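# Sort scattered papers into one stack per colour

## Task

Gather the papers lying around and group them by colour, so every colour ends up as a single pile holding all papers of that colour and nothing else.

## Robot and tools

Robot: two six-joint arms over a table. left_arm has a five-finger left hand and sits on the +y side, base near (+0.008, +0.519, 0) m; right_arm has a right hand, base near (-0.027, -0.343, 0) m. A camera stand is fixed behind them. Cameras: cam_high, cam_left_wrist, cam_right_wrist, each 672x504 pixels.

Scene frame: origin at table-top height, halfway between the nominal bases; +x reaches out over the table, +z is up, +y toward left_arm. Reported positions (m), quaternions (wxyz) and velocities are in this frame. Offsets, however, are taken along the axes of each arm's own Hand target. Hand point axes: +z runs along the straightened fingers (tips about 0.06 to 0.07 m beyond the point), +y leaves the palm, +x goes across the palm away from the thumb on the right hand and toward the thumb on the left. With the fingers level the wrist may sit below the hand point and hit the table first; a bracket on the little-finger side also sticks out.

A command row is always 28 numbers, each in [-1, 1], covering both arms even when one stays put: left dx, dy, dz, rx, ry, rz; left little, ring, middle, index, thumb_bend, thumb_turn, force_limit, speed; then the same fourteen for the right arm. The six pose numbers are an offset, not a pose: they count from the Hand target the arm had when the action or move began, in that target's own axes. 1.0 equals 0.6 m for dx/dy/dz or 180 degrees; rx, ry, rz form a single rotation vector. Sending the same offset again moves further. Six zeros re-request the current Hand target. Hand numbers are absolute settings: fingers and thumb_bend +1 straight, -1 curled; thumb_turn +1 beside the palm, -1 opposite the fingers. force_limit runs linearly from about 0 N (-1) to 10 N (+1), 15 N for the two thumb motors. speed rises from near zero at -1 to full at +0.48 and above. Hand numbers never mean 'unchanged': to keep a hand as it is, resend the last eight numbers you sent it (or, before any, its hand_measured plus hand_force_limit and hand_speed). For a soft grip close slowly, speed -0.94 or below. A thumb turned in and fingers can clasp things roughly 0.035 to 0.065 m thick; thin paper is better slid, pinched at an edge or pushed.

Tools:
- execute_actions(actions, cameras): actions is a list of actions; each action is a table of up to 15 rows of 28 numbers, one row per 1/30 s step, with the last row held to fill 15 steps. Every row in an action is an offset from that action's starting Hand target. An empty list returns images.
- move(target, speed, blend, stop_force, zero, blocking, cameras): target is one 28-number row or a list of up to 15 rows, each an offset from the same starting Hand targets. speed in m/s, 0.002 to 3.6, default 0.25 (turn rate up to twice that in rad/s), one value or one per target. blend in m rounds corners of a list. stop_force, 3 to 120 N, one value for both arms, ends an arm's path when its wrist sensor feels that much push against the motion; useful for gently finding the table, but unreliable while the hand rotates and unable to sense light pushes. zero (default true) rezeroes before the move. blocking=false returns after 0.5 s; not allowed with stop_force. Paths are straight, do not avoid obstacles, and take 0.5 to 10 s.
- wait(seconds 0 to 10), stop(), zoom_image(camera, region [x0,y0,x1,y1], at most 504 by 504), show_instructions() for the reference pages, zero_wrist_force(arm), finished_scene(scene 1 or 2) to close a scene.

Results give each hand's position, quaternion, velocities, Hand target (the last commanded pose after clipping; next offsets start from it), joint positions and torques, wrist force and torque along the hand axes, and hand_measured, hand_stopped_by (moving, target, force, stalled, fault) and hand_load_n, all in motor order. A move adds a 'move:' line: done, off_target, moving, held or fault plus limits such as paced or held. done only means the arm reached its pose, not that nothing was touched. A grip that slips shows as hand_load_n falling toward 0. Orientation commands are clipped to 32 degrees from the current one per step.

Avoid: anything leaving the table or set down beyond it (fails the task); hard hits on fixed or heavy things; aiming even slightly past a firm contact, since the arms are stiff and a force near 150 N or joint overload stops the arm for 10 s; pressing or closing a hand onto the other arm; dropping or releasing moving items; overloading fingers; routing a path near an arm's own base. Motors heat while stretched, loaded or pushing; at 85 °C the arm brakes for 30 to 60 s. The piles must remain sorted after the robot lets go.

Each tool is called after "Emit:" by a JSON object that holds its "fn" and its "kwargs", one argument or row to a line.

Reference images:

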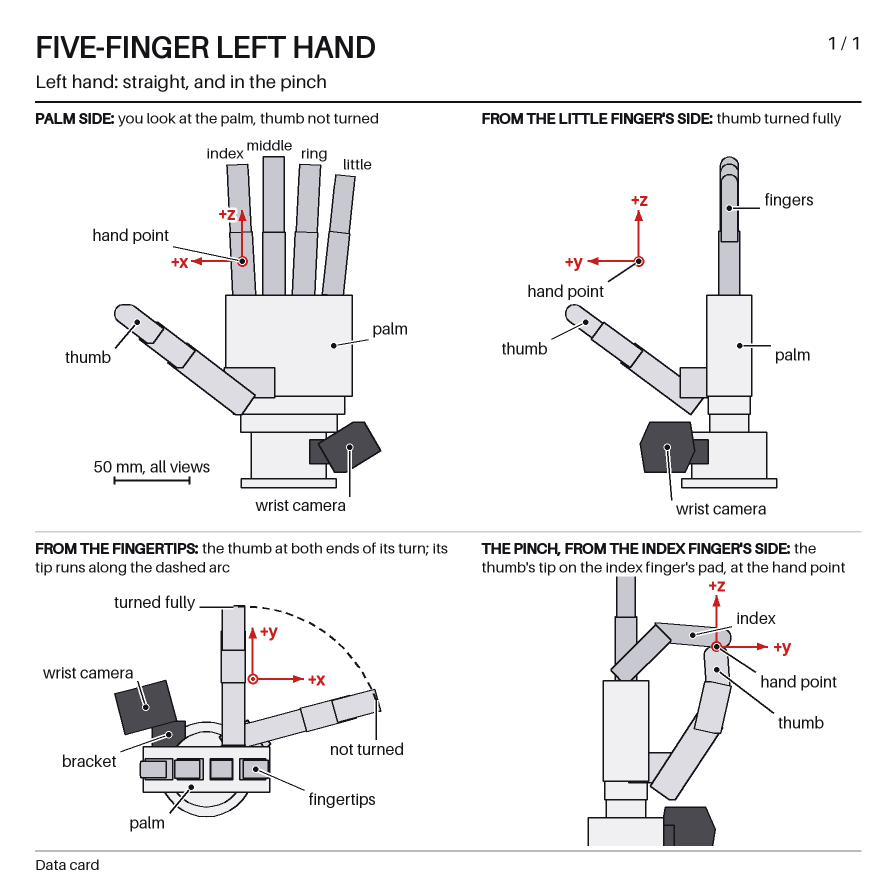

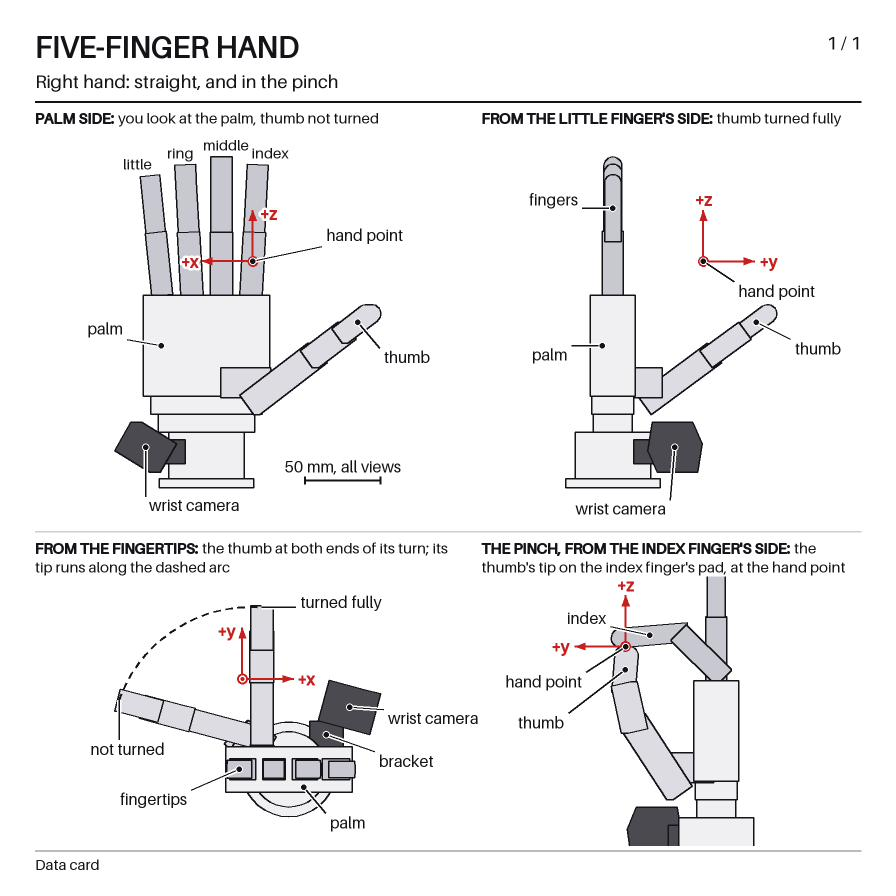

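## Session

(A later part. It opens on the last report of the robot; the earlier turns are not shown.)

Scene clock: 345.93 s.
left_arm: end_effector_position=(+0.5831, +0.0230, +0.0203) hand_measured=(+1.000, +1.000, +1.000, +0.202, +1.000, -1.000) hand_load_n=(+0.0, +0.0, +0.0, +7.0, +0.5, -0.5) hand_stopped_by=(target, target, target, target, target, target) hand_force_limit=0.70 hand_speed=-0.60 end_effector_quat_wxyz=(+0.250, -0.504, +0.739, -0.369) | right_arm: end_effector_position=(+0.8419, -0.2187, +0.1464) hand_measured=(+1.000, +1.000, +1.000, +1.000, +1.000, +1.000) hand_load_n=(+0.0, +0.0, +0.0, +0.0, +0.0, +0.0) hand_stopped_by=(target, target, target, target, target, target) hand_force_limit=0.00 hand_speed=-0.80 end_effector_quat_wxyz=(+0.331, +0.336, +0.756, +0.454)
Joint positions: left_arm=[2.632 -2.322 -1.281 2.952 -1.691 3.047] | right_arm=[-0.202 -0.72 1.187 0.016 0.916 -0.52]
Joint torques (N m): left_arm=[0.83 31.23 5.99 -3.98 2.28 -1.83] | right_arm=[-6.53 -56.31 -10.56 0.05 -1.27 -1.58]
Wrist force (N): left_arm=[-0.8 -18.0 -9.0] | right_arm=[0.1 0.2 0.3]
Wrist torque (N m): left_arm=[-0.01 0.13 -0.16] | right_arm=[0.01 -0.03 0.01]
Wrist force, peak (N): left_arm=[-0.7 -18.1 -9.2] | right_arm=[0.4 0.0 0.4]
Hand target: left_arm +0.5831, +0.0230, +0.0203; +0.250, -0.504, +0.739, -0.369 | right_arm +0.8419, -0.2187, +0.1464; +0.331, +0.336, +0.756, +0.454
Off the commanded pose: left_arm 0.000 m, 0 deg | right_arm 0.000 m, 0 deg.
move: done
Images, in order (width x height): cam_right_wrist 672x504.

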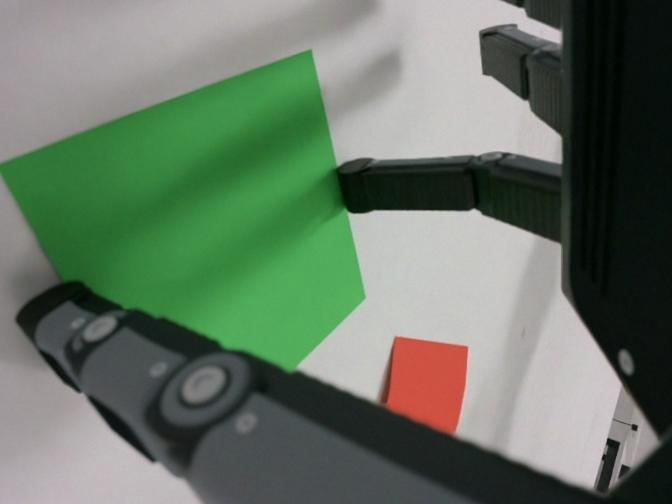

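Emit:
{"fn": "move", "kwargs": {
  "target": [
    [0,-0.0001,-0.0001,-0.001,0,0,1,1,1,0.14,1,-1,0.7,-0.6,0,0,0,0,0,0,1,1,1,1,1,1,0,-0.8],
    [0,0.0001,0.0001,-0.003,0,0,1,1,1,0.1,1,-1,0.7,-0.7,0,0,0,0,0,0,1,1,1,1,1,1,0,-0.8]
  ],
  "speed": 0.02,
  "cameras": ["cam_right_wrist"]
}}

Emit:
{"fn": "move", "kwargs": {
  "target": [
    [0,0.0003,0.0002,-0.002,0,0,1,1,1,0.06,1,-1,0.7,-0.7,0,0,0,0,0,0,1,1,1,1,1,1,0,-0.8]
  ],
  "speed": 0.02,
  "cameras": ["cam_right_wrist"]
}}

Scene clock: 348.00 s.
left_arm: end_effector_position=(+0.5831, +0.0230, +0.0202) hand_measured=(+1.000, +1.000, +1.000, +0.102, +1.000, -1.000) hand_load_n=(+0.0, +0.0, +0.0, +4.0, +0.0, +0.0) hand_stopped_by=(target, target, target, target, target, target) hand_force_limit=0.70 hand_speed=-0.70 end_effector_quat_wxyz=(+0.248, -0.506, +0.741, -0.366) | right_arm: end_effector_position=(+0.8419, -0.2187, +0.1464) hand_measured=(+1.000, +1.000, +1.000, +1.000, +1.000, +1.000) hand_load_n=(+0.0, +0.0, +0.0, +0.0, +0.0, +0.0) hand_stopped_by=(target, target, target, target, target, target) hand_force_limit=0.00 hand_speed=-0.80 end_effector_quat_wxyz=(+0.331, +0.336, +0.756, +0.454)
Joint positions: left_arm=[2.633 -2.327 -1.27 2.936 -1.689 3.046] | right_arm=[-0.202 -0.72 1.187 0.016 0.916 -0.52]
Joint torques (N m): left_arm=[7.86 33.34 2.8 -1.54 1.76 -1.28] | right_arm=[-6.53 -55.6 -10.5 0.2 -1.45 -1.65]
Wrist force (N): left_arm=[-0.5 -15.1 -4.0] | right_arm=[0.0 0.1 0.3]
Wrist torque (N m): left_arm=[0.25 0.17 -0.07] | right_arm=[0.00 -0.01 0.00]
Wrist force, peak (N): left_arm=[-0.8 -18.6 -8.6] | right_arm=[0.3 -0.1 0.4]
Hand target: left_arm +0.5831, +0.0230, +0.0202; +0.248, -0.506, +0.741, -0.366 | right_arm +0.8419, -0.2187, +0.1464; +0.331, +0.336, +0.756, +0.454
Off the commanded pose: left_arm 0.000 m, 0 deg | right_arm 0.000 m, 0 deg.
move: done
Images, in order (width x height): cam_right_wrist 672x504.

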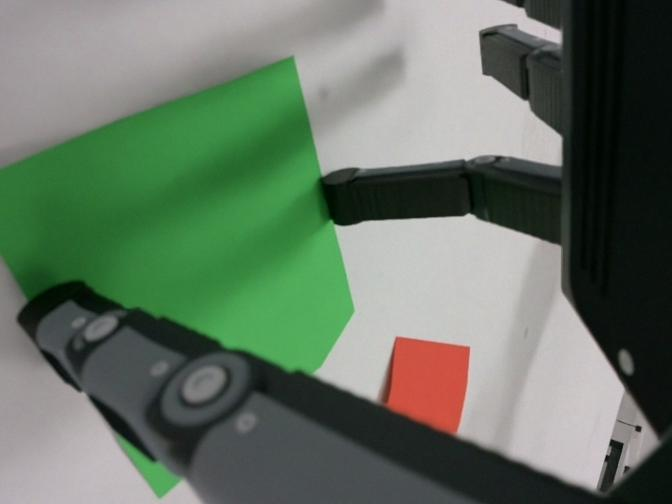

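Scene clock: 348.70 s.
left_arm: end_effector_position=(+0.5831, +0.0230, +0.0200) hand_measured=(+1.000, +1.000, +1.000, +0.060, +1.000, -1.000) hand_load_n=(+0.0, +0.0, +0.0, +1.5, +0.0, +0.0) hand_stopped_by=(target, target, target, target, target, target) hand_force_limit=0.70 hand_speed=-0.70 end_effector_quat_wxyz=(+0.246, -0.506, +0.742, -0.363) | right_arm: end_effector_position=(+0.8419, -0.2187, +0.1464) hand_measured=(+1.000, +1.000, +1.000, +1.000, +1.000, +1.000) hand_load_n=(+0.0, +0.0, +0.0, +0.0, +0.0, +0.0) hand_stopped_by=(target, target, target, target, target, target) hand_force_limit=0.00 hand_speed=-0.80 end_effector_quat_wxyz=(+0.331, +0.336, +0.756, +0.454)
Joint positions: left_arm=[2.633 -2.33 -1.263 2.925 -1.688 3.046] | right_arm=[-0.202 -0.72 1.187 0.016 0.916 -0.52]
Joint torques (N m): left_arm=[8.59 33.84 12.22 -2.29 2.58 -2.07] | right_arm=[-5.81 -55.11 -12.62 0.06 -1.19 -1.66]
Wrist force (N): left_arm=[-1.2 -10.9 -3.4] | right_arm=[0.1 0.0 0.1]
Wrist torque (N m): left_arm=[0.31 0.18 -0.10] | right_arm=[-0.01 -0.03 0.00]
Wrist force, peak (N): left_arm=[-0.7 -15.2 -4.2] | right_arm=[0.3 0.1 0.4]
Hand target: left_arm +0.5831, +0.0230, +0.0200; +0.246, -0.506, +0.742, -0.363 | right_arm +0.8419, -0.2187, +0.1464; +0.331, +0.336, +0.756, +0.454
Off the commanded pose: left_arm 0.000 m, 0 deg | right_arm 0.000 m, 0 deg.
move: done
Images, in order (width x height): cam_right_wrist 672x504.

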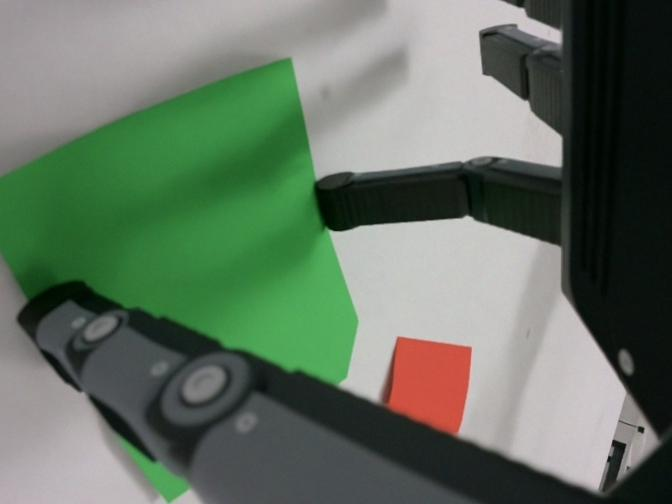

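Emit:
{"fn": "move", "kwargs": {
  "target": [
    [0,0.0007,0.0005,-0.003,0,0,1,1,1,0.02,1,-1,0.7,-0.7,0,0,0,0,0,0,1,1,1,1,1,1,0,-0.8]
  ],
  "speed": 0.02,
  "cameras": ["cam_right_wrist"]
}}

Emit:
{"fn": "move", "kwargs": {
  "target": [
    [0,0.0007,0.0006,-0.0033,0,0,1,1,1,-0.02,1,-1,0.7,-0.7,0,0,0,0,0,0,1,1,1,1,1,1,0,-0.8]
  ],
  "speed": 0.02,
  "cameras": ["cam_right_wrist"]
}}

Scene clock: 349.60 s.
left_arm: end_effector_position=(+0.5831, +0.0230, +0.0195) hand_measured=(+1.000, +1.000, +1.000, +0.020, +1.000, -1.000) hand_load_n=(+0.0, +0.0, +0.0, +0.0, +0.0, -0.5) hand_stopped_by=(target, target, target, target, target, target) hand_force_limit=0.70 hand_speed=-0.70 end_effector_quat_wxyz=(+0.244, -0.508, +0.744, -0.360) | right_arm: end_effector_position=(+0.8419, -0.2187, +0.1464) hand_measured=(+1.000, +1.000, +1.000, +1.000, +1.000, +1.000) hand_load_n=(+0.0, +0.0, +0.0, +0.0, +0.0, +0.0) hand_stopped_by=(target, target, target, target, target, target) hand_force_limit=0.00 hand_speed=-0.80 end_effector_quat_wxyz=(+0.331, +0.336, +0.756, +0.454)
Joint positions: left_arm=[2.633 -2.336 -1.252 2.911 -1.687 3.045] | right_arm=[-0.202 -0.72 1.187 0.016 0.916 -0.52]
Joint torques (N m): left_arm=[8.47 35.43 6.34 -1.31 2.5 -1.77] | right_arm=[-5.36 -54.68 -10.68 0.05 -1.18 -1.66]
Wrist force (N): left_arm=[-1.1 -12.1 -4.8] | right_arm=[0.1 0.1 0.3]
Wrist torque (N m): left_arm=[0.27 0.17 -0.08] | right_arm=[-0.01 -0.03 0.01]
Wrist force, peak (N): left_arm=[-1.2 -12.3 -5.0] | right_arm=[0.2 -0.1 0.5]
Hand target: left_arm +0.5831, +0.0230, +0.0194; +0.244, -0.508, +0.744, -0.360 | right_arm +0.8419, -0.2187, +0.1464; +0.331, +0.336, +0.756, +0.454
Off the commanded pose: left_arm 0.000 m, 0 deg | right_arm 0.000 m, 0 deg.
move: done
Images, in order (width x height): cam_right_wrist 672x504.

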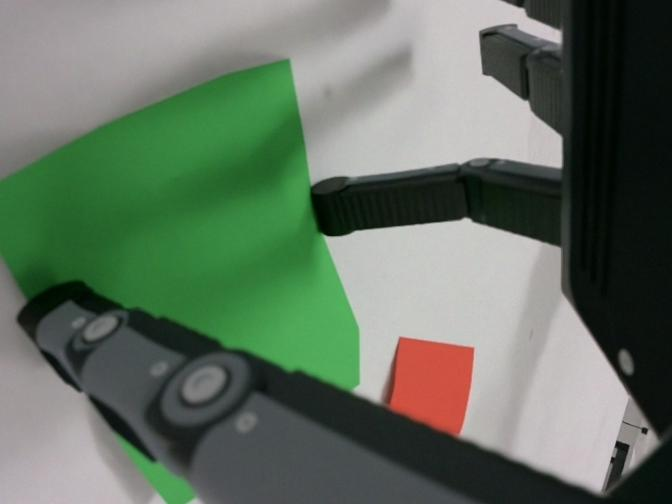

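Scene clock: 350.33 s.
left_arm: end_effector_position=(+0.5831, +0.0230, +0.0189) hand_measured=(+1.000, +1.000, +1.000, -0.020, +1.000, -1.000) hand_load_n=(+0.0, +0.0, +0.0, -0.5, +0.0, +0.0) hand_stopped_by=(target, target, target, target, target, target) hand_force_limit=0.70 hand_speed=-0.70 end_effector_quat_wxyz=(+0.241, -0.509, +0.746, -0.356) | right_arm: end_effector_position=(+0.8419, -0.2187, +0.1464) hand_measured=(+1.000, +1.000, +1.000, +1.000, +1.000, +1.000) hand_load_n=(+0.0, +0.0, -0.5, +0.5, +0.0, +0.0) hand_stopped_by=(target, target, target, target, target, target) hand_force_limit=0.00 hand_speed=-0.80 end_effector_quat_wxyz=(+0.331, +0.336, +0.756, +0.454)
Joint positions: left_arm=[2.634 -2.341 -1.24 2.894 -1.686 3.044] | right_arm=[-0.202 -0.72 1.187 0.016 0.916 -0.52]
Joint torques (N m): left_arm=[8.35 37.47 5.15 -1 2.37 -1.88] | right_arm=[-6 -55.26 -11.87 0.04 -1.31 -1.61]
Wrist force (N): left_arm=[-1.3 -11.6 -4.9] | right_arm=[0.0 0.0 0.3]
Wrist torque (N m): left_arm=[0.25 0.24 -0.09] | right_arm=[-0.02 -0.02 0.00]
Wrist force, peak (N): left_arm=[-1.1 -12.2 -5.3] | right_arm=[0.2 0.1 0.4]
Hand target: left_arm +0.5831, +0.0230, +0.0189; +0.241, -0.509, +0.746, -0.356 | right_arm +0.8419, -0.2187, +0.1464; +0.331, +0.336, +0.756, +0.454
Off the commanded pose: left_arm 0.000 m, 0 deg | right_arm 0.000 m, 0 deg.
move: done
Images, in order (width x height): cam_right_wrist 672x504.

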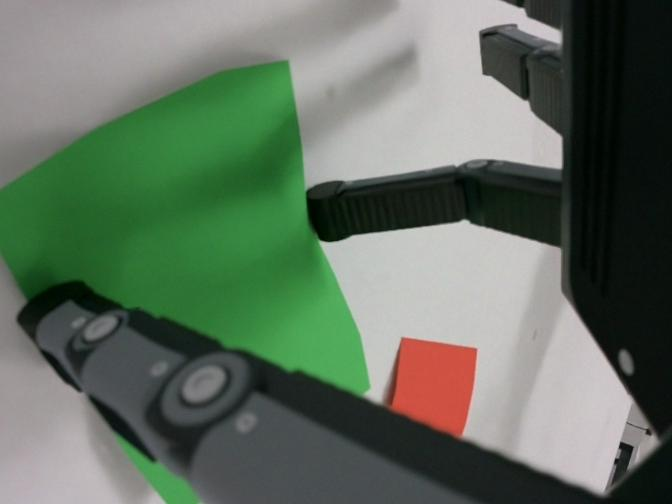

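Emit:
{"fn": "move", "kwargs": {
  "target": [
    [0,0.0007,0.0005,-0.003,0,0,1,1,1,-0.05,1,-1,0.7,-0.7,0,0,0,0,0,0,1,1,1,1,1,1,0,-0.8],
    [0,0.0015,0.0011,-0.007,0,0,1,1,1,-0.08,1,-1,0.7,-0.7,0,0,0,0,0,0,1,1,1,1,1,1,0,-0.8]
  ],
  "speed": 0.02,
  "cameras": ["cam_right_wrist"]
}}

Emit:
{"fn": "move", "kwargs": {
  "target": [
    [0,0.0008,0.0006,-0.004,0,0,1,1,1,-0.11,1,-1,0.7,-0.7,0,0,0,0,0,0,1,1,1,1,1,1,0,-0.8],
    [0,0.0017,0.0014,-0.009,0,0,1,1,1,-0.14,1,-1,0.7,-0.7,0,0,0,0,0,0,1,1,1,1,1,1,0,-0.8]
  ],
  "speed": 0.02,
  "cameras": ["cam_right_wrist"]
}}

Scene clock: 352.47 s.
left_arm: end_effector_position=(+0.5830, +0.0231, +0.0177) hand_measured=(+1.000, +1.000, +1.000, -0.080, +1.000, -1.000) hand_load_n=(+0.0, +0.0, +0.0, +2.0, -0.5, +0.0) hand_stopped_by=(target, target, target, target, target, target) hand_force_limit=0.70 hand_speed=-0.70 end_effector_quat_wxyz=(+0.235, -0.511, +0.750, -0.348) | right_arm: end_effector_position=(+0.8419, -0.2187, +0.1464) hand_measured=(+1.000, +1.000, +1.000, +1.000, +1.000, +1.000) hand_load_n=(+0.0, +0.0, +0.0, +0.0, +0.0, +0.0) hand_stopped_by=(target, target, target, target, target, target) hand_force_limit=0.00 hand_speed=-0.80 end_effector_quat_wxyz=(+0.331, +0.336, +0.756, +0.454)
Joint positions: left_arm=[2.635 -2.354 -1.215 2.859 -1.683 3.042] | right_arm=[-0.202 -0.72 1.187 0.016 0.916 -0.52]
Joint torques (N m): left_arm=[3.63 37.72 3.41 -2.53 1.07 -0.34] | right_arm=[-5.63 -55.87 -11.24 0.19 -1.23 -1.65]
Wrist force (N): left_arm=[-0.3 -19.4 -4.5] | right_arm=[0.2 0.1 0.4]
Wrist torque (N m): left_arm=[0.03 0.20 -0.02] | right_arm=[-0.02 -0.06 0.01]
Wrist force, peak (N): left_arm=[-1.0 -27.6 -12.1] | right_arm=[0.2 0.1 0.5]
Hand target: left_arm +0.5830, +0.0230, +0.0178; +0.235, -0.511, +0.750, -0.348 | right_arm +0.8419, -0.2187, +0.1464; +0.331, +0.336, +0.756, +0.454
Off the commanded pose: left_arm 0.000 m, 0 deg | right_arm 0.000 m, 0 deg.
move: done
Images, in order (width x height): cam_right_wrist 672x504.

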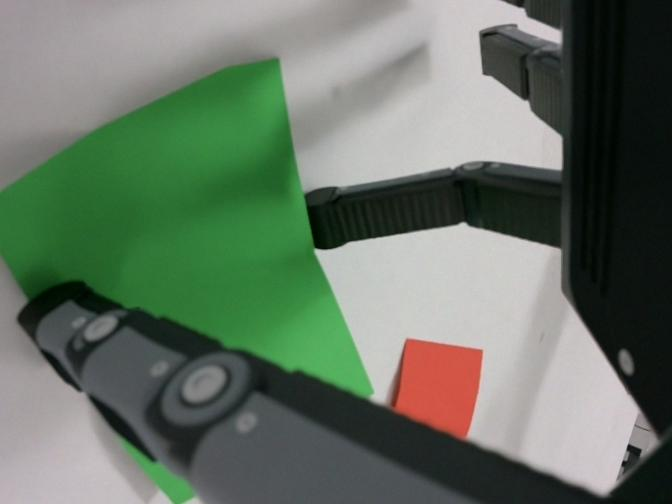

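Scene clock: 354.43 s.
left_arm: end_effector_position=(+0.5830, +0.0231, +0.0164) hand_measured=(+1.000, +1.000, +1.000, -0.140, +1.000, -1.000) hand_load_n=(+0.0, +0.0, +0.0, -0.5, +0.0, +0.0) hand_stopped_by=(target, target, target, target, target, target) hand_force_limit=0.70 hand_speed=-0.70 end_effector_quat_wxyz=(+0.228, -0.515, +0.755, -0.337) | right_arm: end_effector_position=(+0.8419, -0.2187, +0.1464) hand_measured=(+1.000, +1.000, +1.000, +1.000, +1.000, +1.000) hand_load_n=(+0.0, +0.0, +0.0, +0.0, +0.0, +0.0) hand_stopped_by=(target, target, target, target, target, target) hand_force_limit=0.00 hand_speed=-0.80 end_effector_quat_wxyz=(+0.331, +0.336, +0.756, +0.454)
Joint positions: left_arm=[2.637 -2.371 -1.181 2.814 -1.679 3.04] | right_arm=[-0.202 -0.72 1.187 0.016 0.916 -0.52]
Joint torques (N m): left_arm=[2.11 42.59 13.26 -2.72 0.73 -0.11] | right_arm=[-6.36 -54.92 -11.31 0.29 -1.36 -1.74]
Wrist force (N): left_arm=[-0.9 -12.9 -4.1] | right_arm=[0.3 0.2 0.2]
Wrist torque (N m): left_arm=[0.04 0.23 -0.05] | right_arm=[0.03 -0.05 0.02]
Wrist force, peak (N): left_arm=[-1.8 -27.4 -11.4] | right_arm=[0.3 0.0 0.5]
Hand target: left_arm +0.5830, +0.0230, +0.0165; +0.228, -0.515, +0.755, -0.337 | right_arm +0.8419, -0.2187, +0.1464; +0.331, +0.336, +0.756, +0.454
Off the commanded pose: left_arm 0.000 m, 0 deg | right_arm 0.000 m, 0 deg.
move: done
Images, in order (width x height): cam_right_wrist 672x504.

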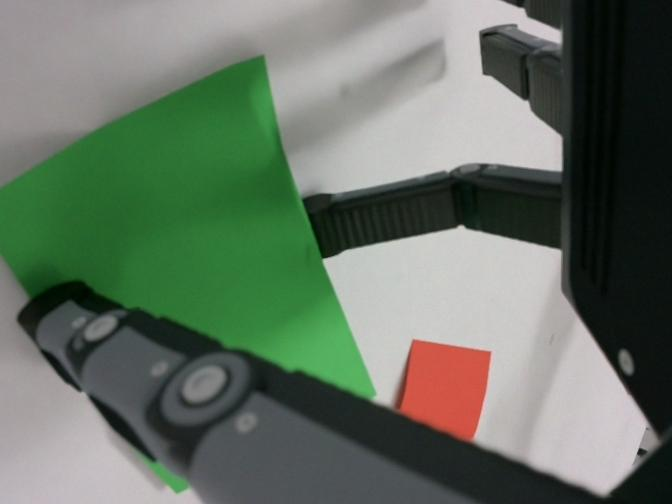

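Emit:
{"fn": "move", "kwargs": {
  "target": [
    [0,0.0008,0.0007,-0.006,0,0,1,1,1,-0.17,1,-1,0.7,-0.7,0,0,0,0,0,0,1,1,1,1,1,1,0,-0.8],
    [0,0.0019,0.0017,-0.012,0,0,1,1,1,-0.2,1,-1,0.7,-0.7,0,0,0,0,0,0,1,1,1,1,1,1,0,-0.8]
  ],
  "speed": 0.02,
  "cameras": ["cam_right_wrist"]
}}

Emit:
{"fn": "move", "kwargs": {
  "target": [
    [0,0,0,0,0,0,1,1,1,-0.22,0.92,-1,0,-0.6,0,0,0,0,0,0,1,1,1,1,1,1,0,-0.8],
    [0,0,0,-0.004,0,0,1,1,1,-0.24,0.84,-1,0,-0.6,0,0,0,0,0,0,1,1,1,1,1,1,0,-0.8]
  ],
  "speed": 0.02,
  "cameras": ["cam_right_wrist"]
}}

Scene clock: 356.60 s.
left_arm: end_effector_position=(+0.5830, +0.0231, +0.0148) hand_measured=(+1.000, +1.000, +1.000, -0.200, +1.000, -1.000) hand_load_n=(+0.0, +0.0, +0.0, -0.5, +0.0, +0.0) hand_stopped_by=(target, target, target, target, target, target) hand_force_limit=0.70 hand_speed=-0.70 end_effector_quat_wxyz=(+0.218, -0.519, +0.761, -0.323) | right_arm: end_effector_position=(+0.8419, -0.2187, +0.1464) hand_measured=(+1.000, +1.000, +1.000, +1.000, +1.000, +1.000) hand_load_n=(+0.0, +0.0, +0.0, -0.5, +0.0, +0.0) hand_stopped_by=(target, target, target, target, target, target) hand_force_limit=0.00 hand_speed=-0.80 end_effector_quat_wxyz=(+0.331, +0.336, +0.756, +0.454)
Joint positions: left_arm=[2.639 -2.394 -1.134 2.753 -1.673 3.038] | right_arm=[-0.202 -0.72 1.187 0.016 0.916 -0.52]
Joint torques (N m): left_arm=[2.18 49.26 22.5 -2.42 -0.47 0.02] | right_arm=[-5.94 -55.41 -12.56 0.28 -1.35 -1.67]
Wrist force (N): left_arm=[-0.1 -3.7 -1.1] | right_arm=[0.1 0.1 0.4]
Wrist torque (N m): left_arm=[0.24 0.12 -0.07] | right_arm=[-0.01 -0.04 0.01]
Wrist force, peak (N): left_arm=[-0.2 -23.8 -8.6] | right_arm=[0.3 0.1 0.4]
Hand target: left_arm +0.5830, +0.0230, +0.0149; +0.218, -0.519, +0.761, -0.323 | right_arm +0.8419, -0.2187, +0.1464; +0.331, +0.336, +0.756, +0.454
Off the commanded pose: left_arm 0.000 m, 0 deg | right_arm 0.000 m, 0 deg.
move: done
Images, in order (width x height): cam_right_wrist 672x504.

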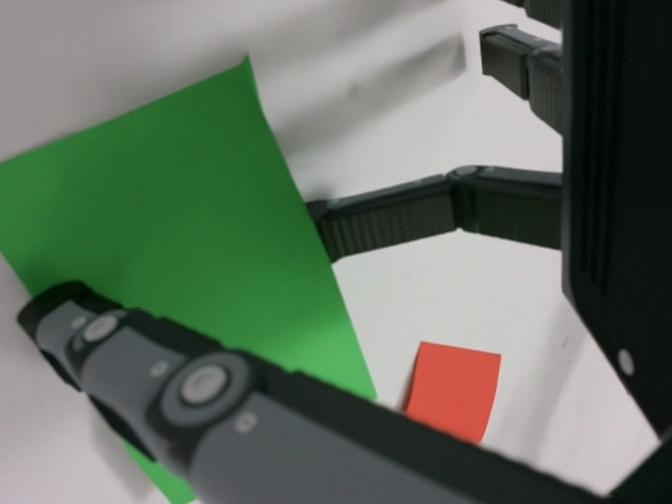

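Scene clock: 358.33 s.
left_arm: end_effector_position=(+0.5830, +0.0230, +0.0149) hand_measured=(+1.000, +1.000, +1.000, -0.240, +0.840, -1.000) hand_load_n=(+0.0, +0.0, +0.0, +0.0, +0.5, +0.0) hand_stopped_by=(target, target, target, target, target, target) hand_force_limit=0.00 hand_speed=-0.60 end_effector_quat_wxyz=(+0.215, -0.520, +0.763, -0.318) | right_arm: end_effector_position=(+0.8419, -0.2187, +0.1464) hand_measured=(+1.000, +1.000, +1.000, +1.000, +1.000, +1.000) hand_load_n=(+0.0, +0.0, +0.0, +0.0, +0.0, +0.0) hand_stopped_by=(target, target, target, target, target, target) hand_force_limit=0.00 hand_speed=-0.80 end_effector_quat_wxyz=(+0.331, +0.336, +0.756, +0.454)
Joint positions: left_arm=[2.639 -2.402 -1.117 2.732 -1.672 3.037] | right_arm=[-0.202 -0.72 1.187 0.016 0.916 -0.52]
Joint torques (N m): left_arm=[8.91 52.87 12.21 1.06 0.57 -1.53] | right_arm=[-5.83 -54.23 -10.68 0.36 -1.45 -1.62]
Wrist force (N): left_arm=[-0.4 1.0 -0.2] | right_arm=[0.2 0.1 0.2]
Wrist torque (N m): left_arm=[0.37 0.12 -0.13] | right_arm=[0.01 -0.04 0.01]
Wrist force, peak (N): left_arm=[0.0 -3.8 -1.2] | right_arm=[0.0 0.1 0.6]
Hand target: left_arm +0.5830, +0.0230, +0.0149; +0.215, -0.520, +0.763, -0.318 | right_arm +0.8419, -0.2187, +0.1464; +0.331, +0.336, +0.756, +0.454
Off the commanded pose: left_arm 0.000 m, 0 deg | right_arm 0.000 m, 0 deg.
move: done
Images, in order (width x height): cam_right_wrist 672x504.

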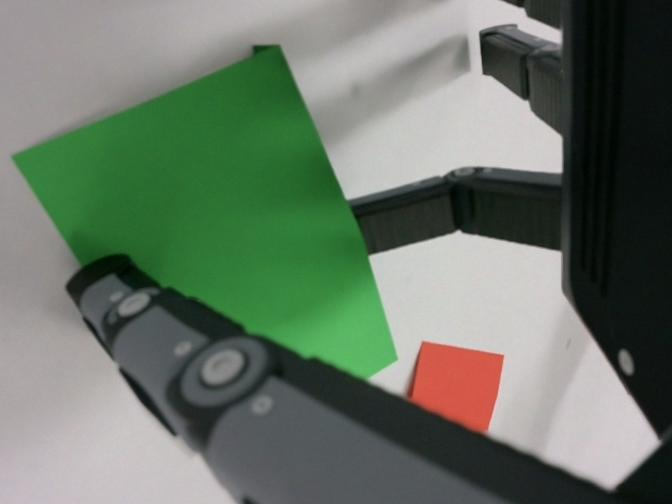

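Emit:
{"fn": "move", "kwargs": {
  "target": [
    [0,0.0003,0.0003,0,0,0,1,1,1,-0.28,0.76,-1,0,-0.6,0,0,0,0,0,0,1,1,1,1,1,1,0,-0.8],
    [0,0.0006,0.0006,0,0,0,1,1,1,-0.32,0.68,-1,0,-0.6,0,0,0,0,0,0,1,1,1,1,1,1,0,-0.8]
  ],
  "speed": 0.02,
  "cameras": ["cam_right_wrist"]
}}

Scene clock: 360.60 s.
left_arm: end_effector_position=(+0.5830, +0.0230, +0.0144) hand_measured=(+1.000, +1.000, +1.000, -0.320, +0.680, -1.000) hand_load_n=(+0.0, +0.0, -0.5, +0.0, +0.5, +0.0) hand_stopped_by=(target, target, target, target, target, target) hand_force_limit=0.00 hand_speed=-0.60 end_effector_quat_wxyz=(+0.215, -0.520, +0.763, -0.318) | right_arm: end_effector_position=(+0.8419, -0.2187, +0.1464) hand_measured=(+1.000, +1.000, +1.000, +1.000, +1.000, +1.000) hand_load_n=(+0.0, +0.0, +0.0, +0.5, +0.0, +0.0) hand_stopped_by=(target, target, target, target, target, target) hand_force_limit=0.00 hand_speed=-0.80 end_effector_quat_wxyz=(+0.331, +0.336, +0.756, +0.454)
Joint positions: left_arm=[2.639 -2.403 -1.118 2.733 -1.672 3.037] | right_arm=[-0.202 -0.72 1.187 0.016 0.916 -0.52]
Joint torques (N m): left_arm=[5.24 41.43 13.08 0.67 -2.21 0.87] | right_arm=[-6.03 -55.95 -10.57 0.06 -1.39 -1.55]
Wrist force (N): left_arm=[-0.3 0.7 -0.6] | right_arm=[0.2 0.1 0.3]
Wrist torque (N m): left_arm=[0.33 0.11 -0.11] | right_arm=[0.00 -0.04 0.01]
Wrist force, peak (N): left_arm=[-0.4 -0.9 -2.0] | right_arm=[0.4 0.1 0.5]
Hand target: left_arm +0.5830, +0.0230, +0.0144; +0.215, -0.520, +0.763, -0.318 | right_arm +0.8419, -0.2187, +0.1464; +0.331, +0.336, +0.756, +0.454
Off the commanded pose: left_arm 0.000 m, 0 deg | right_arm 0.000 m, 0 deg.
move: done
Images, in order (width x height): cam_right_wrist 672x504.

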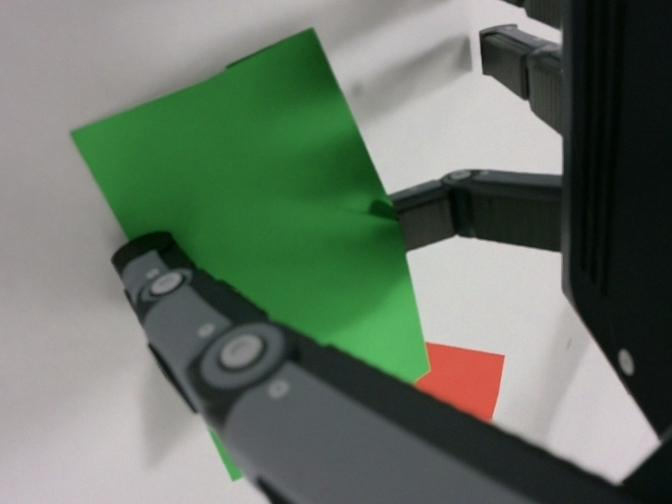

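Emit:
{"fn": "move", "kwargs": {
  "target": [
    [0,0.0003,0.0003,0,0,0,1,1,1,-0.36,0.58,-1,0,-0.6,0,0,0,0,0,0,1,1,1,1,1,1,0,-0.8],
    [0,0.0006,0.0006,0,0,0,1,1,1,-0.4,0.48,-1,0,-0.6,0,0,0,0,0,0,1,1,1,1,1,1,0,-0.8]
  ],
  "speed": 0.02,
  "cameras": ["cam_right_wrist"]
}}

Emit:
{"fn": "move", "kwargs": {
  "target": [
    [0,0.0003,0.0003,0,0,0,1,1,1,-0.42,0.38,-1,0,-0.6,0,0,0,0,0,0,1,1,1,1,1,1,0,-0.8],
    [0,0.0003,0.0003,0,0,0,1,1,1,-0.6,0.33,-1,0,-0.6,0,0,0,0,0,0,1,1,1,1,1,1,0,-0.8]
  ],
  "speed": 0.02,
  "cameras": ["cam_right_wrist"]
}}

Scene clock: 362.73 s.
left_arm: end_effector_position=(+0.5830, +0.0230, +0.0139) hand_measured=(+1.000, +1.000, +1.000, -0.400, +0.480, -1.000) hand_load_n=(+0.0, +0.0, +0.0, +0.0, +0.0, +0.0) hand_stopped_by=(target, target, target, target, target, target) hand_force_limit=0.00 hand_speed=-0.60 end_effector_quat_wxyz=(+0.215, -0.520, +0.763, -0.318) | right_arm: end_effector_position=(+0.8419, -0.2187, +0.1464) hand_measured=(+1.000, +1.000, +1.000, +1.000, +1.000, +1.000) hand_load_n=(+0.0, +0.0, +0.0, +0.0, +0.0, +0.0) hand_stopped_by=(target, target, target, target, target, target) hand_force_limit=0.00 hand_speed=-0.80 end_effector_quat_wxyz=(+0.331, +0.336, +0.756, +0.454)
Joint positions: left_arm=[2.639 -2.403 -1.118 2.734 -1.672 3.037] | right_arm=[-0.202 -0.72 1.187 0.016 0.916 -0.52]
Joint torques (N m): left_arm=[0.72 42.21 12.94 0.65 -2.22 2.61] | right_arm=[-6.9 -54.22 -11.33 0.1 -1.05 -1.77]
Wrist force (N): left_arm=[-0.2 1.3 0.1] | right_arm=[0.2 0.0 0.5]
Wrist torque (N m): left_arm=[0.42 0.10 -0.12] | right_arm=[-0.02 -0.05 0.01]
Wrist force, peak (N): left_arm=[-0.2 1.5 0.3] | right_arm=[0.1 0.2 0.5]
Hand target: left_arm +0.5830, +0.0230, +0.0139; +0.215, -0.520, +0.763, -0.318 | right_arm +0.8419, -0.2187, +0.1464; +0.331, +0.336, +0.756, +0.454
Off the commanded pose: left_arm 0.000 m, 0 deg | right_arm 0.000 m, 0 deg.
move: done
Images, in order (width x height): cam_right_wrist 672x504.

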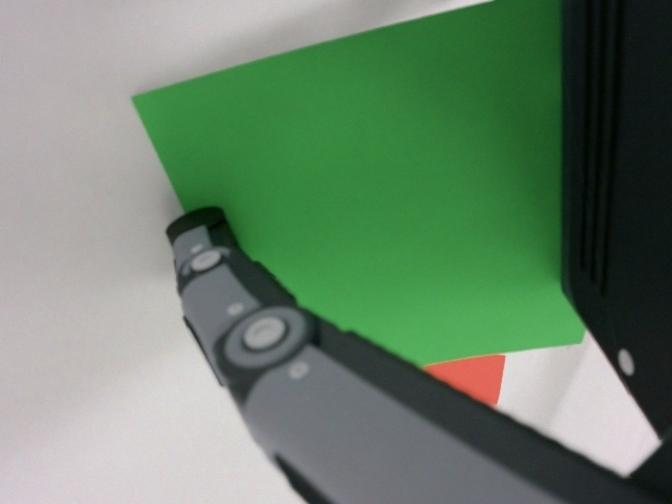

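Scene clock: 363.93 s.
left_arm: end_effector_position=(+0.5830, +0.0230, +0.0136) hand_measured=(+1.000, +1.000, +1.000, -0.524, +0.338, -1.000) hand_load_n=(+0.0, +0.0, +0.0, +6.0, +7.5, -2.0) hand_stopped_by=(target, target, target, force, force, target) hand_force_limit=0.00 hand_speed=-0.60 end_effector_quat_wxyz=(+0.215, -0.520, +0.763, -0.318) | right_arm: end_effector_position=(+0.8419, -0.2187, +0.1464) hand_measured=(+1.000, +1.000, +1.000, +1.000, +1.000, +1.000) hand_load_n=(+0.0, +0.0, +0.0, +0.0, +0.0, +0.0) hand_stopped_by=(target, target, target, target, target, target) hand_force_limit=0.00 hand_speed=-0.80 end_effector_quat_wxyz=(+0.331, +0.336, +0.756, +0.454)
Joint positions: left_arm=[2.639 -2.403 -1.119 2.734 -1.672 3.037] | right_arm=[-0.202 -0.72 1.187 0.016 0.916 -0.52]
Joint torques (N m): left_arm=[-2.95 42.1 12.82 0.58 -2.31 2.56] | right_arm=[-6.12 -55.81 -11.58 0.18 -1.24 -1.68]
Wrist force (N): left_arm=[-0.2 1.3 0.4] | right_arm=[0.2 0.1 0.3]
Wrist torque (N m): left_arm=[0.40 0.11 -0.11] | right_arm=[-0.01 -0.05 0.01]
Wrist force, peak (N): left_arm=[-0.5 1.5 0.3] | right_arm=[0.1 0.1 0.6]
Hand target: left_arm +0.5830, +0.0230, +0.0137; +0.215, -0.520, +0.763, -0.318 | right_arm +0.8419, -0.2187, +0.1464; +0.331, +0.336, +0.756, +0.454
Off the commanded pose: left_arm 0.000 m, 0 deg | right_arm 0.000 m, 0 deg.
move: done
Images, in order (width x height): cam_right_wrist 672x504.

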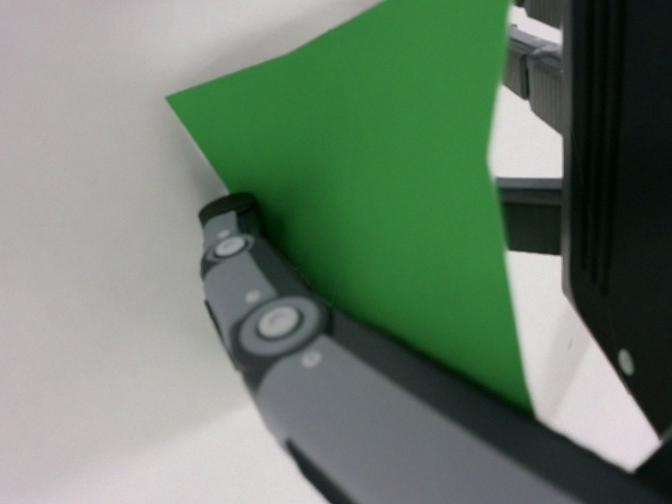

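Emit:
{"fn": "move", "kwargs": {
  "target": [
    [0,-0.0847,-0.0836,0,0,0,1,1,1,-0.6,0.33,-1,0,-0.6,0,0,0,0,0,0,1,1,1,1,1,1,0,-0.8],
    [0.251,0.0082,-0.1776,0,0.1759,0.1737,1,1,1,-0.6,0.33,-1,0,-0.6,0,0,0,0,0,0,1,1,1,1,1,1,0,-0.8]
  ],
  "speed": [0.08,0.2],
  "blend": 0.01,
  "cameras": ["cam_right_wrist","cam_high"]
}}

Emit:
{"fn": "zoom_image", "kwargs": {
  "camera": "cam_high",
  "region": [310, 130, 470, 290]
}}

Scene clock: 367.63 s.
left_arm: end_effector_position=(+0.4544, -0.0880, +0.0857) hand_measured=(+1.000, +1.000, +1.000, -0.524, +0.338, -1.000) hand_load_n=(+0.0, +0.0, +0.0, +6.0, +7.0, -1.5) hand_stopped_by=(target, target, target, force, force, target) hand_force_limit=0.00 hand_speed=-0.60 end_effector_quat_wxyz=(+0.078, -0.193, +0.902, -0.377) | right_arm: end_effector_position=(+0.8419, -0.2187, +0.1464) hand_measured=(+1.000, +1.000, +1.000, +1.000, +1.000, +1.000) hand_load_n=(+0.0, +0.0, +0.0, +0.0, +0.0, +0.0) hand_stopped_by=(target, target, target, target, target, target) hand_force_limit=0.00 hand_speed=-0.80 end_effector_quat_wxyz=(+0.331, +0.336, +0.756, +0.454)
Joint positions: left_arm=[2.53 -2.385 -0.974 2.506 -1.205 3.524] | right_arm=[-0.202 -0.72 1.187 0.016 0.916 -0.52]
Joint torques (N m): left_arm=[10.31 52.68 14.31 0.66 -1.4 -1.3] | right_arm=[-7.18 -54.45 -11.62 -0.04 -1.33 -1.86]
Wrist force (N): left_arm=[-0.1 1.5 0.7] | right_arm=[0.1 0.1 0.4]
Wrist torque (N m): left_arm=[0.38 0.08 -0.17] | right_arm=[-0.01 -0.03 0.00]
Wrist force, peak (N): left_arm=[-0.3 2.2 1.1] | right_arm=[0.3 0.0 0.5]
Hand target: left_arm +0.4544, -0.0880, +0.0857; +0.078, -0.193, +0.902, -0.377 | right_arm +0.8419, -0.2187, +0.1464; +0.331, +0.336, +0.756, +0.454
Off the commanded pose: left_arm 0.000 m, 0 deg | right_arm 0.000 m, 0 deg.
move: done
Images, in order (width x height): cam_high 672x504, cam_right_wrist 672x504.

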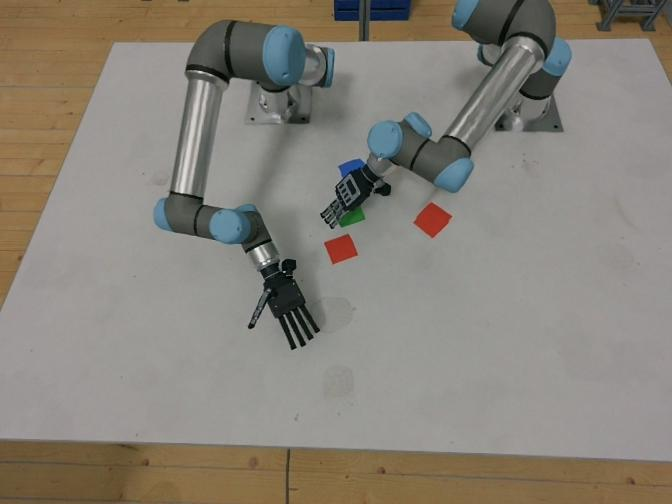

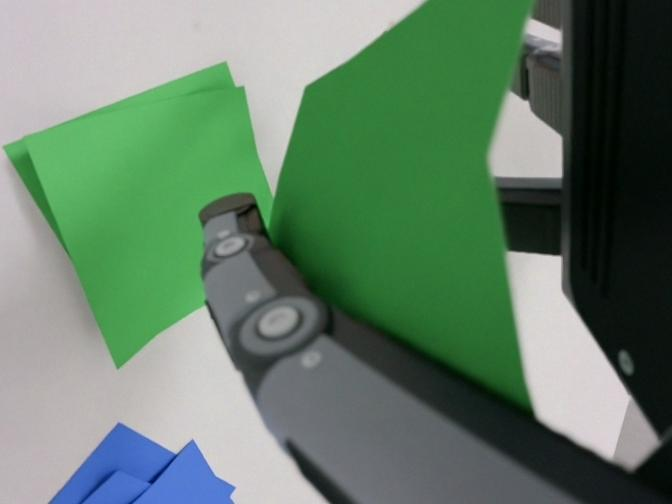

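Scaled by 3.150 from the camera's 672x504 image, which has a finer 960x720 frame.

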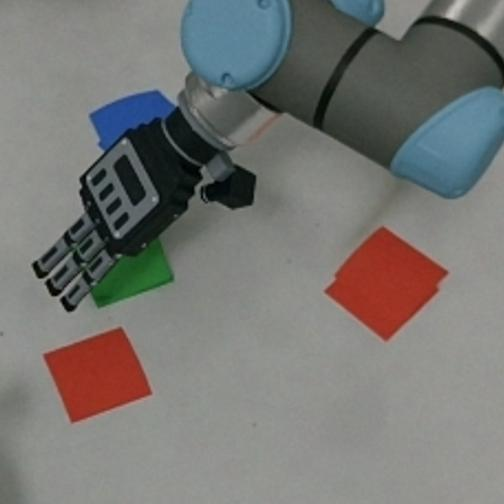

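Emit:
{"fn": "move", "kwargs": {
  "target": [
    [0,0.066,0.0652,0,0,0,1,1,1,-0.6,0.33,-1,0,-0.6,0,0,0,0,0,0,1,1,1,1,1,1,0,-0.8]
  ],
  "speed": 0.08,
  "cameras": ["cam_right_wrist"]
}}

Scene clock: 368.83 s.
left_arm: end_effector_position=(+0.4542, -0.0881, +0.0300) hand_measured=(+1.000, +1.000, +1.000, -0.524, +0.338, -1.000) hand_load_n=(+0.0, -0.5, +0.0, +6.0, +7.5, -2.0) hand_stopped_by=(target, target, target, force, force, target) hand_force_limit=0.00 hand_speed=-0.60 end_effector_quat_wxyz=(+0.078, -0.193, +0.902, -0.377) | right_arm: end_effector_position=(+0.8419, -0.2187, +0.1464) hand_measured=(+1.000, +1.000, +1.000, +1.000, +1.000, +1.000) hand_load_n=(+0.0, +0.0, +0.0, +0.0, +0.0, +0.5) hand_stopped_by=(target, target, target, target, target, target) hand_force_limit=0.00 hand_speed=-0.80 end_effector_quat_wxyz=(+0.331, +0.336, +0.756, +0.454)
Joint positions: left_arm=[2.53 -2.426 -1.045 2.619 -1.205 3.523] | right_arm=[-0.202 -0.72 1.187 0.016 0.916 -0.52]
Joint torques (N m): left_arm=[-11.14 54.46 26.7 -2.44 -2.11 -2.44] | right_arm=[-5.44 -54.72 -12.23 0.21 -1.32 -1.64]
Wrist force (N): left_arm=[-0.3 1.2 0.7] | right_arm=[0.1 0.0 0.3]
Wrist torque (N m): left_arm=[0.37 0.11 -0.18] | right_arm=[-0.02 -0.03 0.00]
Wrist force, peak (N): left_arm=[0.1 2.4 1.2] | right_arm=[0.3 0.0 0.4]
Hand target: left_arm +0.4542, -0.0881, +0.0301; +0.078, -0.193, +0.902, -0.377 | right_arm +0.8419, -0.2187, +0.1464; +0.331, +0.336, +0.756, +0.454
Off the commanded pose: left_arm 0.000 m, 0 deg | right_arm 0.000 m, 0 deg.
move: done
Images, in order (width x height): cam_right_wrist 672x504.

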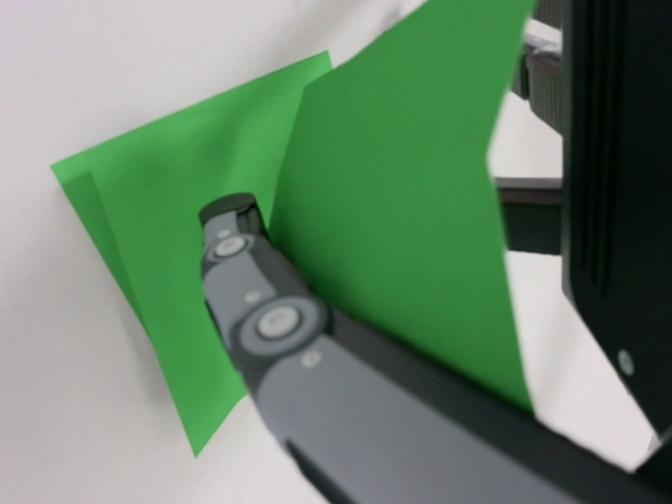

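Emit:
{"fn": "move", "kwargs": {
  "target": [
    [0.0193,0.0095,0.0248,0,0,0,1,1,1,-0.6,0.33,-1,0,-0.6,0,0,0,0,0,0,1,1,1,1,1,1,0,-0.8]
  ],
  "speed": 0.03,
  "cameras": ["cam_right_wrist"]
}}

Emit:
{"fn": "move", "kwargs": {
  "target": [
    [0,0,0,0,0,0,1,1,1,-0.45,0.45,-1,0,-0.6,0,0,0,0,0,0,1,1,1,1,1,1,0,-0.8]
  ],
  "speed": 0.03,
  "cameras": ["cam_right_wrist"]
}}

Scene clock: 379.17 s.
left_arm: end_effector_position=(+0.4461, -0.0990, +0.0155) hand_measured=(+1.000, +1.000, +1.000, -0.524, +0.338, -1.000) hand_load_n=(+0.0, +0.0, +0.0, +6.5, +7.0, -1.5) hand_stopped_by=(target, target, target, force, force, target) hand_force_limit=0.00 hand_speed=-0.60 end_effector_quat_wxyz=(+0.078, -0.193, +0.902, -0.377) | right_arm: end_effector_position=(+0.8419, -0.2187, +0.1464) hand_measured=(+1.000, +1.000, +1.000, +1.000, +1.000, +1.000) hand_load_n=(+0.0, +0.0, +0.0, +0.0, +0.0, +0.0) hand_stopped_by=(target, target, target, target, target, target) hand_force_limit=0.00 hand_speed=-0.80 end_effector_quat_wxyz=(+0.331, +0.336, +0.756, +0.454)
Joint positions: left_arm=[2.508 -2.446 -1.047 2.647 -1.22 3.506] | right_arm=[-0.202 -0.72 1.187 0.016 0.916 -0.52]
Joint torques (N m): left_arm=[9.06 54.57 14.6 -2.46 0.23 0.57] | right_arm=[-6.93 -55.38 -12.38 0.17 -1.26 -1.74]
Wrist force (N): left_arm=[-0.2 1.5 0.7] | right_arm=[0.3 -0.1 0.3]
Wrist torque (N m): left_arm=[0.42 0.11 -0.17] | right_arm=[-0.03 -0.06 0.01]
Wrist force, peak (N): left_arm=[0.0 1.6 0.9] | right_arm=[0.3 0.1 0.5]
Hand target: left_arm +0.4462, -0.0988, +0.0156; +0.078, -0.193, +0.902, -0.377 | right_arm +0.8419, -0.2187, +0.1464; +0.331, +0.336, +0.756, +0.454
Off the commanded pose: left_arm 0.000 m, 0 deg | right_arm 0.000 m, 0 deg.
move: done
Images, in order (width x height): cam_right_wrist 672x504.

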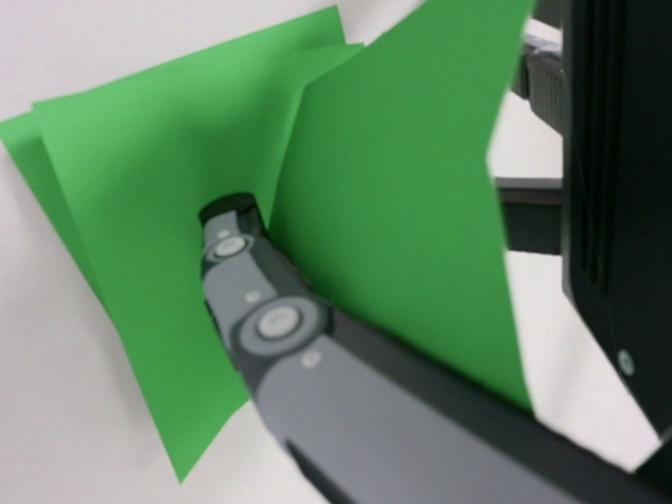

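Scene clock: 379.67 s.
left_arm: end_effector_position=(+0.4462, -0.0988, +0.0156) hand_measured=(+1.000, +1.000, +1.000, -0.450, +0.450, -1.000) hand_load_n=(+0.0, +0.0, +0.0, +0.0, +0.0, +0.0) hand_stopped_by=(target, target, target, target, target, target) hand_force_limit=0.00 hand_speed=-0.60 end_effector_quat_wxyz=(+0.078, -0.193, +0.902, -0.377) | right_arm: end_effector_position=(+0.8419, -0.2187, +0.1464) hand_measured=(+1.000, +1.000, +1.000, +1.000, +1.000, +1.000) hand_load_n=(+0.0, +0.0, +0.0, +0.0, +0.0, +0.0) hand_stopped_by=(target, target, target, target, target, target) hand_force_limit=0.00 hand_speed=-0.80 end_effector_quat_wxyz=(+0.331, +0.336, +0.756, +0.454)
Joint positions: left_arm=[2.509 -2.445 -1.047 2.646 -1.219 3.506] | right_arm=[-0.202 -0.72 1.187 0.016 0.916 -0.52]
Joint torques (N m): left_arm=[10.35 54.02 18.86 -2.31 3.1 3.33] | right_arm=[-7.05 -55.79 -11.61 0.1 -1.23 -1.57]
Wrist force (N): left_arm=[-0.4 1.4 0.4] | right_arm=[0.2 0.1 0.4]
Wrist torque (N m): left_arm=[0.42 0.13 -0.19] | right_arm=[-0.01 -0.04 0.01]
Wrist force, peak (N): left_arm=[-0.4 1.6 0.8] | right_arm=[0.3 0.0 0.4]
Hand target: left_arm +0.4462, -0.0988, +0.0156; +0.078, -0.193, +0.902, -0.377 | right_arm +0.8419, -0.2187, +0.1464; +0.331, +0.336, +0.756, +0.454
Off the commanded pose: left_arm 0.000 m, 0 deg | right_arm 0.000 m, 0 deg.
move: done
Images, in order (width x height): cam_right_wrist 672x504.

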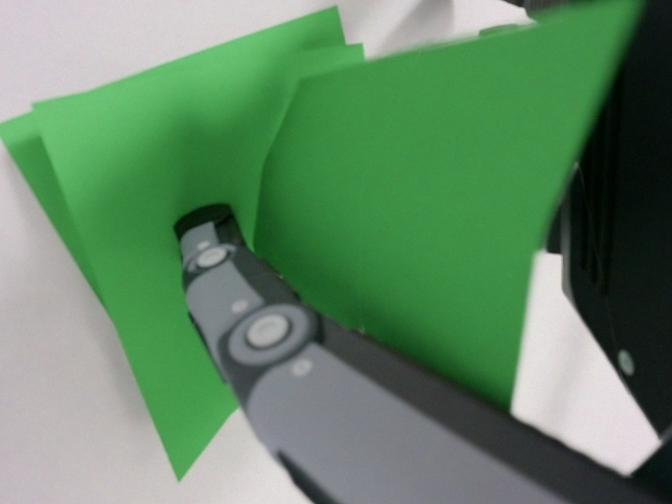

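Emit:
{"fn": "move", "kwargs": {
  "target": [
    [0,0,0,0,0,0,1,1,1,-0.3,0.45,-1,0,-0.6,0,0,0,0,0,0,1,1,1,1,1,1,0,-0.8]
  ],
  "speed": 0.03,
  "cameras": ["cam_right_wrist"]
}}

Scene clock: 380.27 s.
left_arm: end_effector_position=(+0.4462, -0.0988, +0.0156) hand_measured=(+1.000, +1.000, +1.000, -0.300, +0.450, -1.000) hand_load_n=(+0.0, +0.0, +0.0, +0.0, +0.0, +0.0) hand_stopped_by=(target, target, target, target, target, target) hand_force_limit=0.00 hand_speed=-0.60 end_effector_quat_wxyz=(+0.078, -0.193, +0.902, -0.377) | right_arm: end_effector_position=(+0.8419, -0.2187, +0.1464) hand_measured=(+1.000, +1.000, +1.000, +1.000, +1.000, +1.000) hand_load_n=(+0.0, +0.0, +0.0, +0.0, +0.0, +0.0) hand_stopped_by=(target, target, target, target, target, target) hand_force_limit=0.00 hand_speed=-0.80 end_effector_quat_wxyz=(+0.331, +0.336, +0.756, +0.454)
Joint positions: left_arm=[2.509 -2.445 -1.047 2.646 -1.219 3.506] | right_arm=[-0.202 -0.72 1.187 0.016 0.916 -0.52]
Joint torques (N m): left_arm=[10.43 54.43 24.23 -2.34 3.01 3.3] | right_arm=[-6.92 -55.43 -12.02 0.17 -1.15 -1.69]
Wrist force (N): left_arm=[-0.3 1.5 0.4] | right_arm=[0.0 0.0 0.2]
Wrist torque (N m): left_arm=[0.44 0.11 -0.19] | right_arm=[-0.01 -0.02 0.00]
Wrist force, peak (N): left_arm=[-0.3 1.5 0.9] | right_arm=[-0.1 0.1 0.5]
Hand target: left_arm +0.4462, -0.0988, +0.0156; +0.078, -0.193, +0.902, -0.377 | right_arm +0.8419, -0.2187, +0.1464; +0.331, +0.336, +0.756, +0.454
Off the commanded pose: left_arm 0.000 m, 0 deg | right_arm 0.000 m, 0 deg.
move: done
Images, in order (width x height): cam_right_wrist 672x504.

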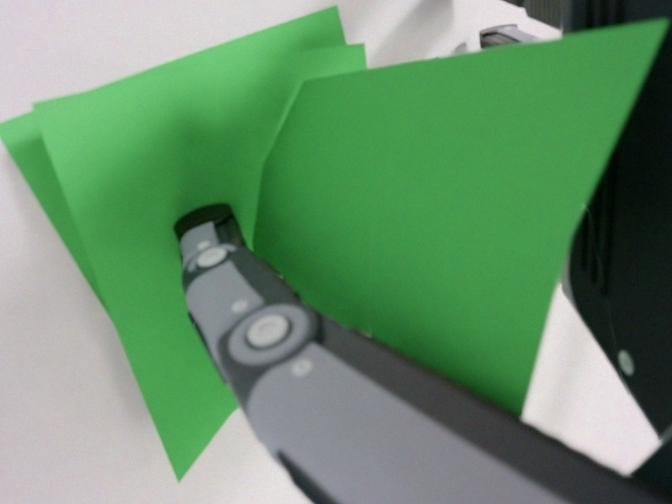

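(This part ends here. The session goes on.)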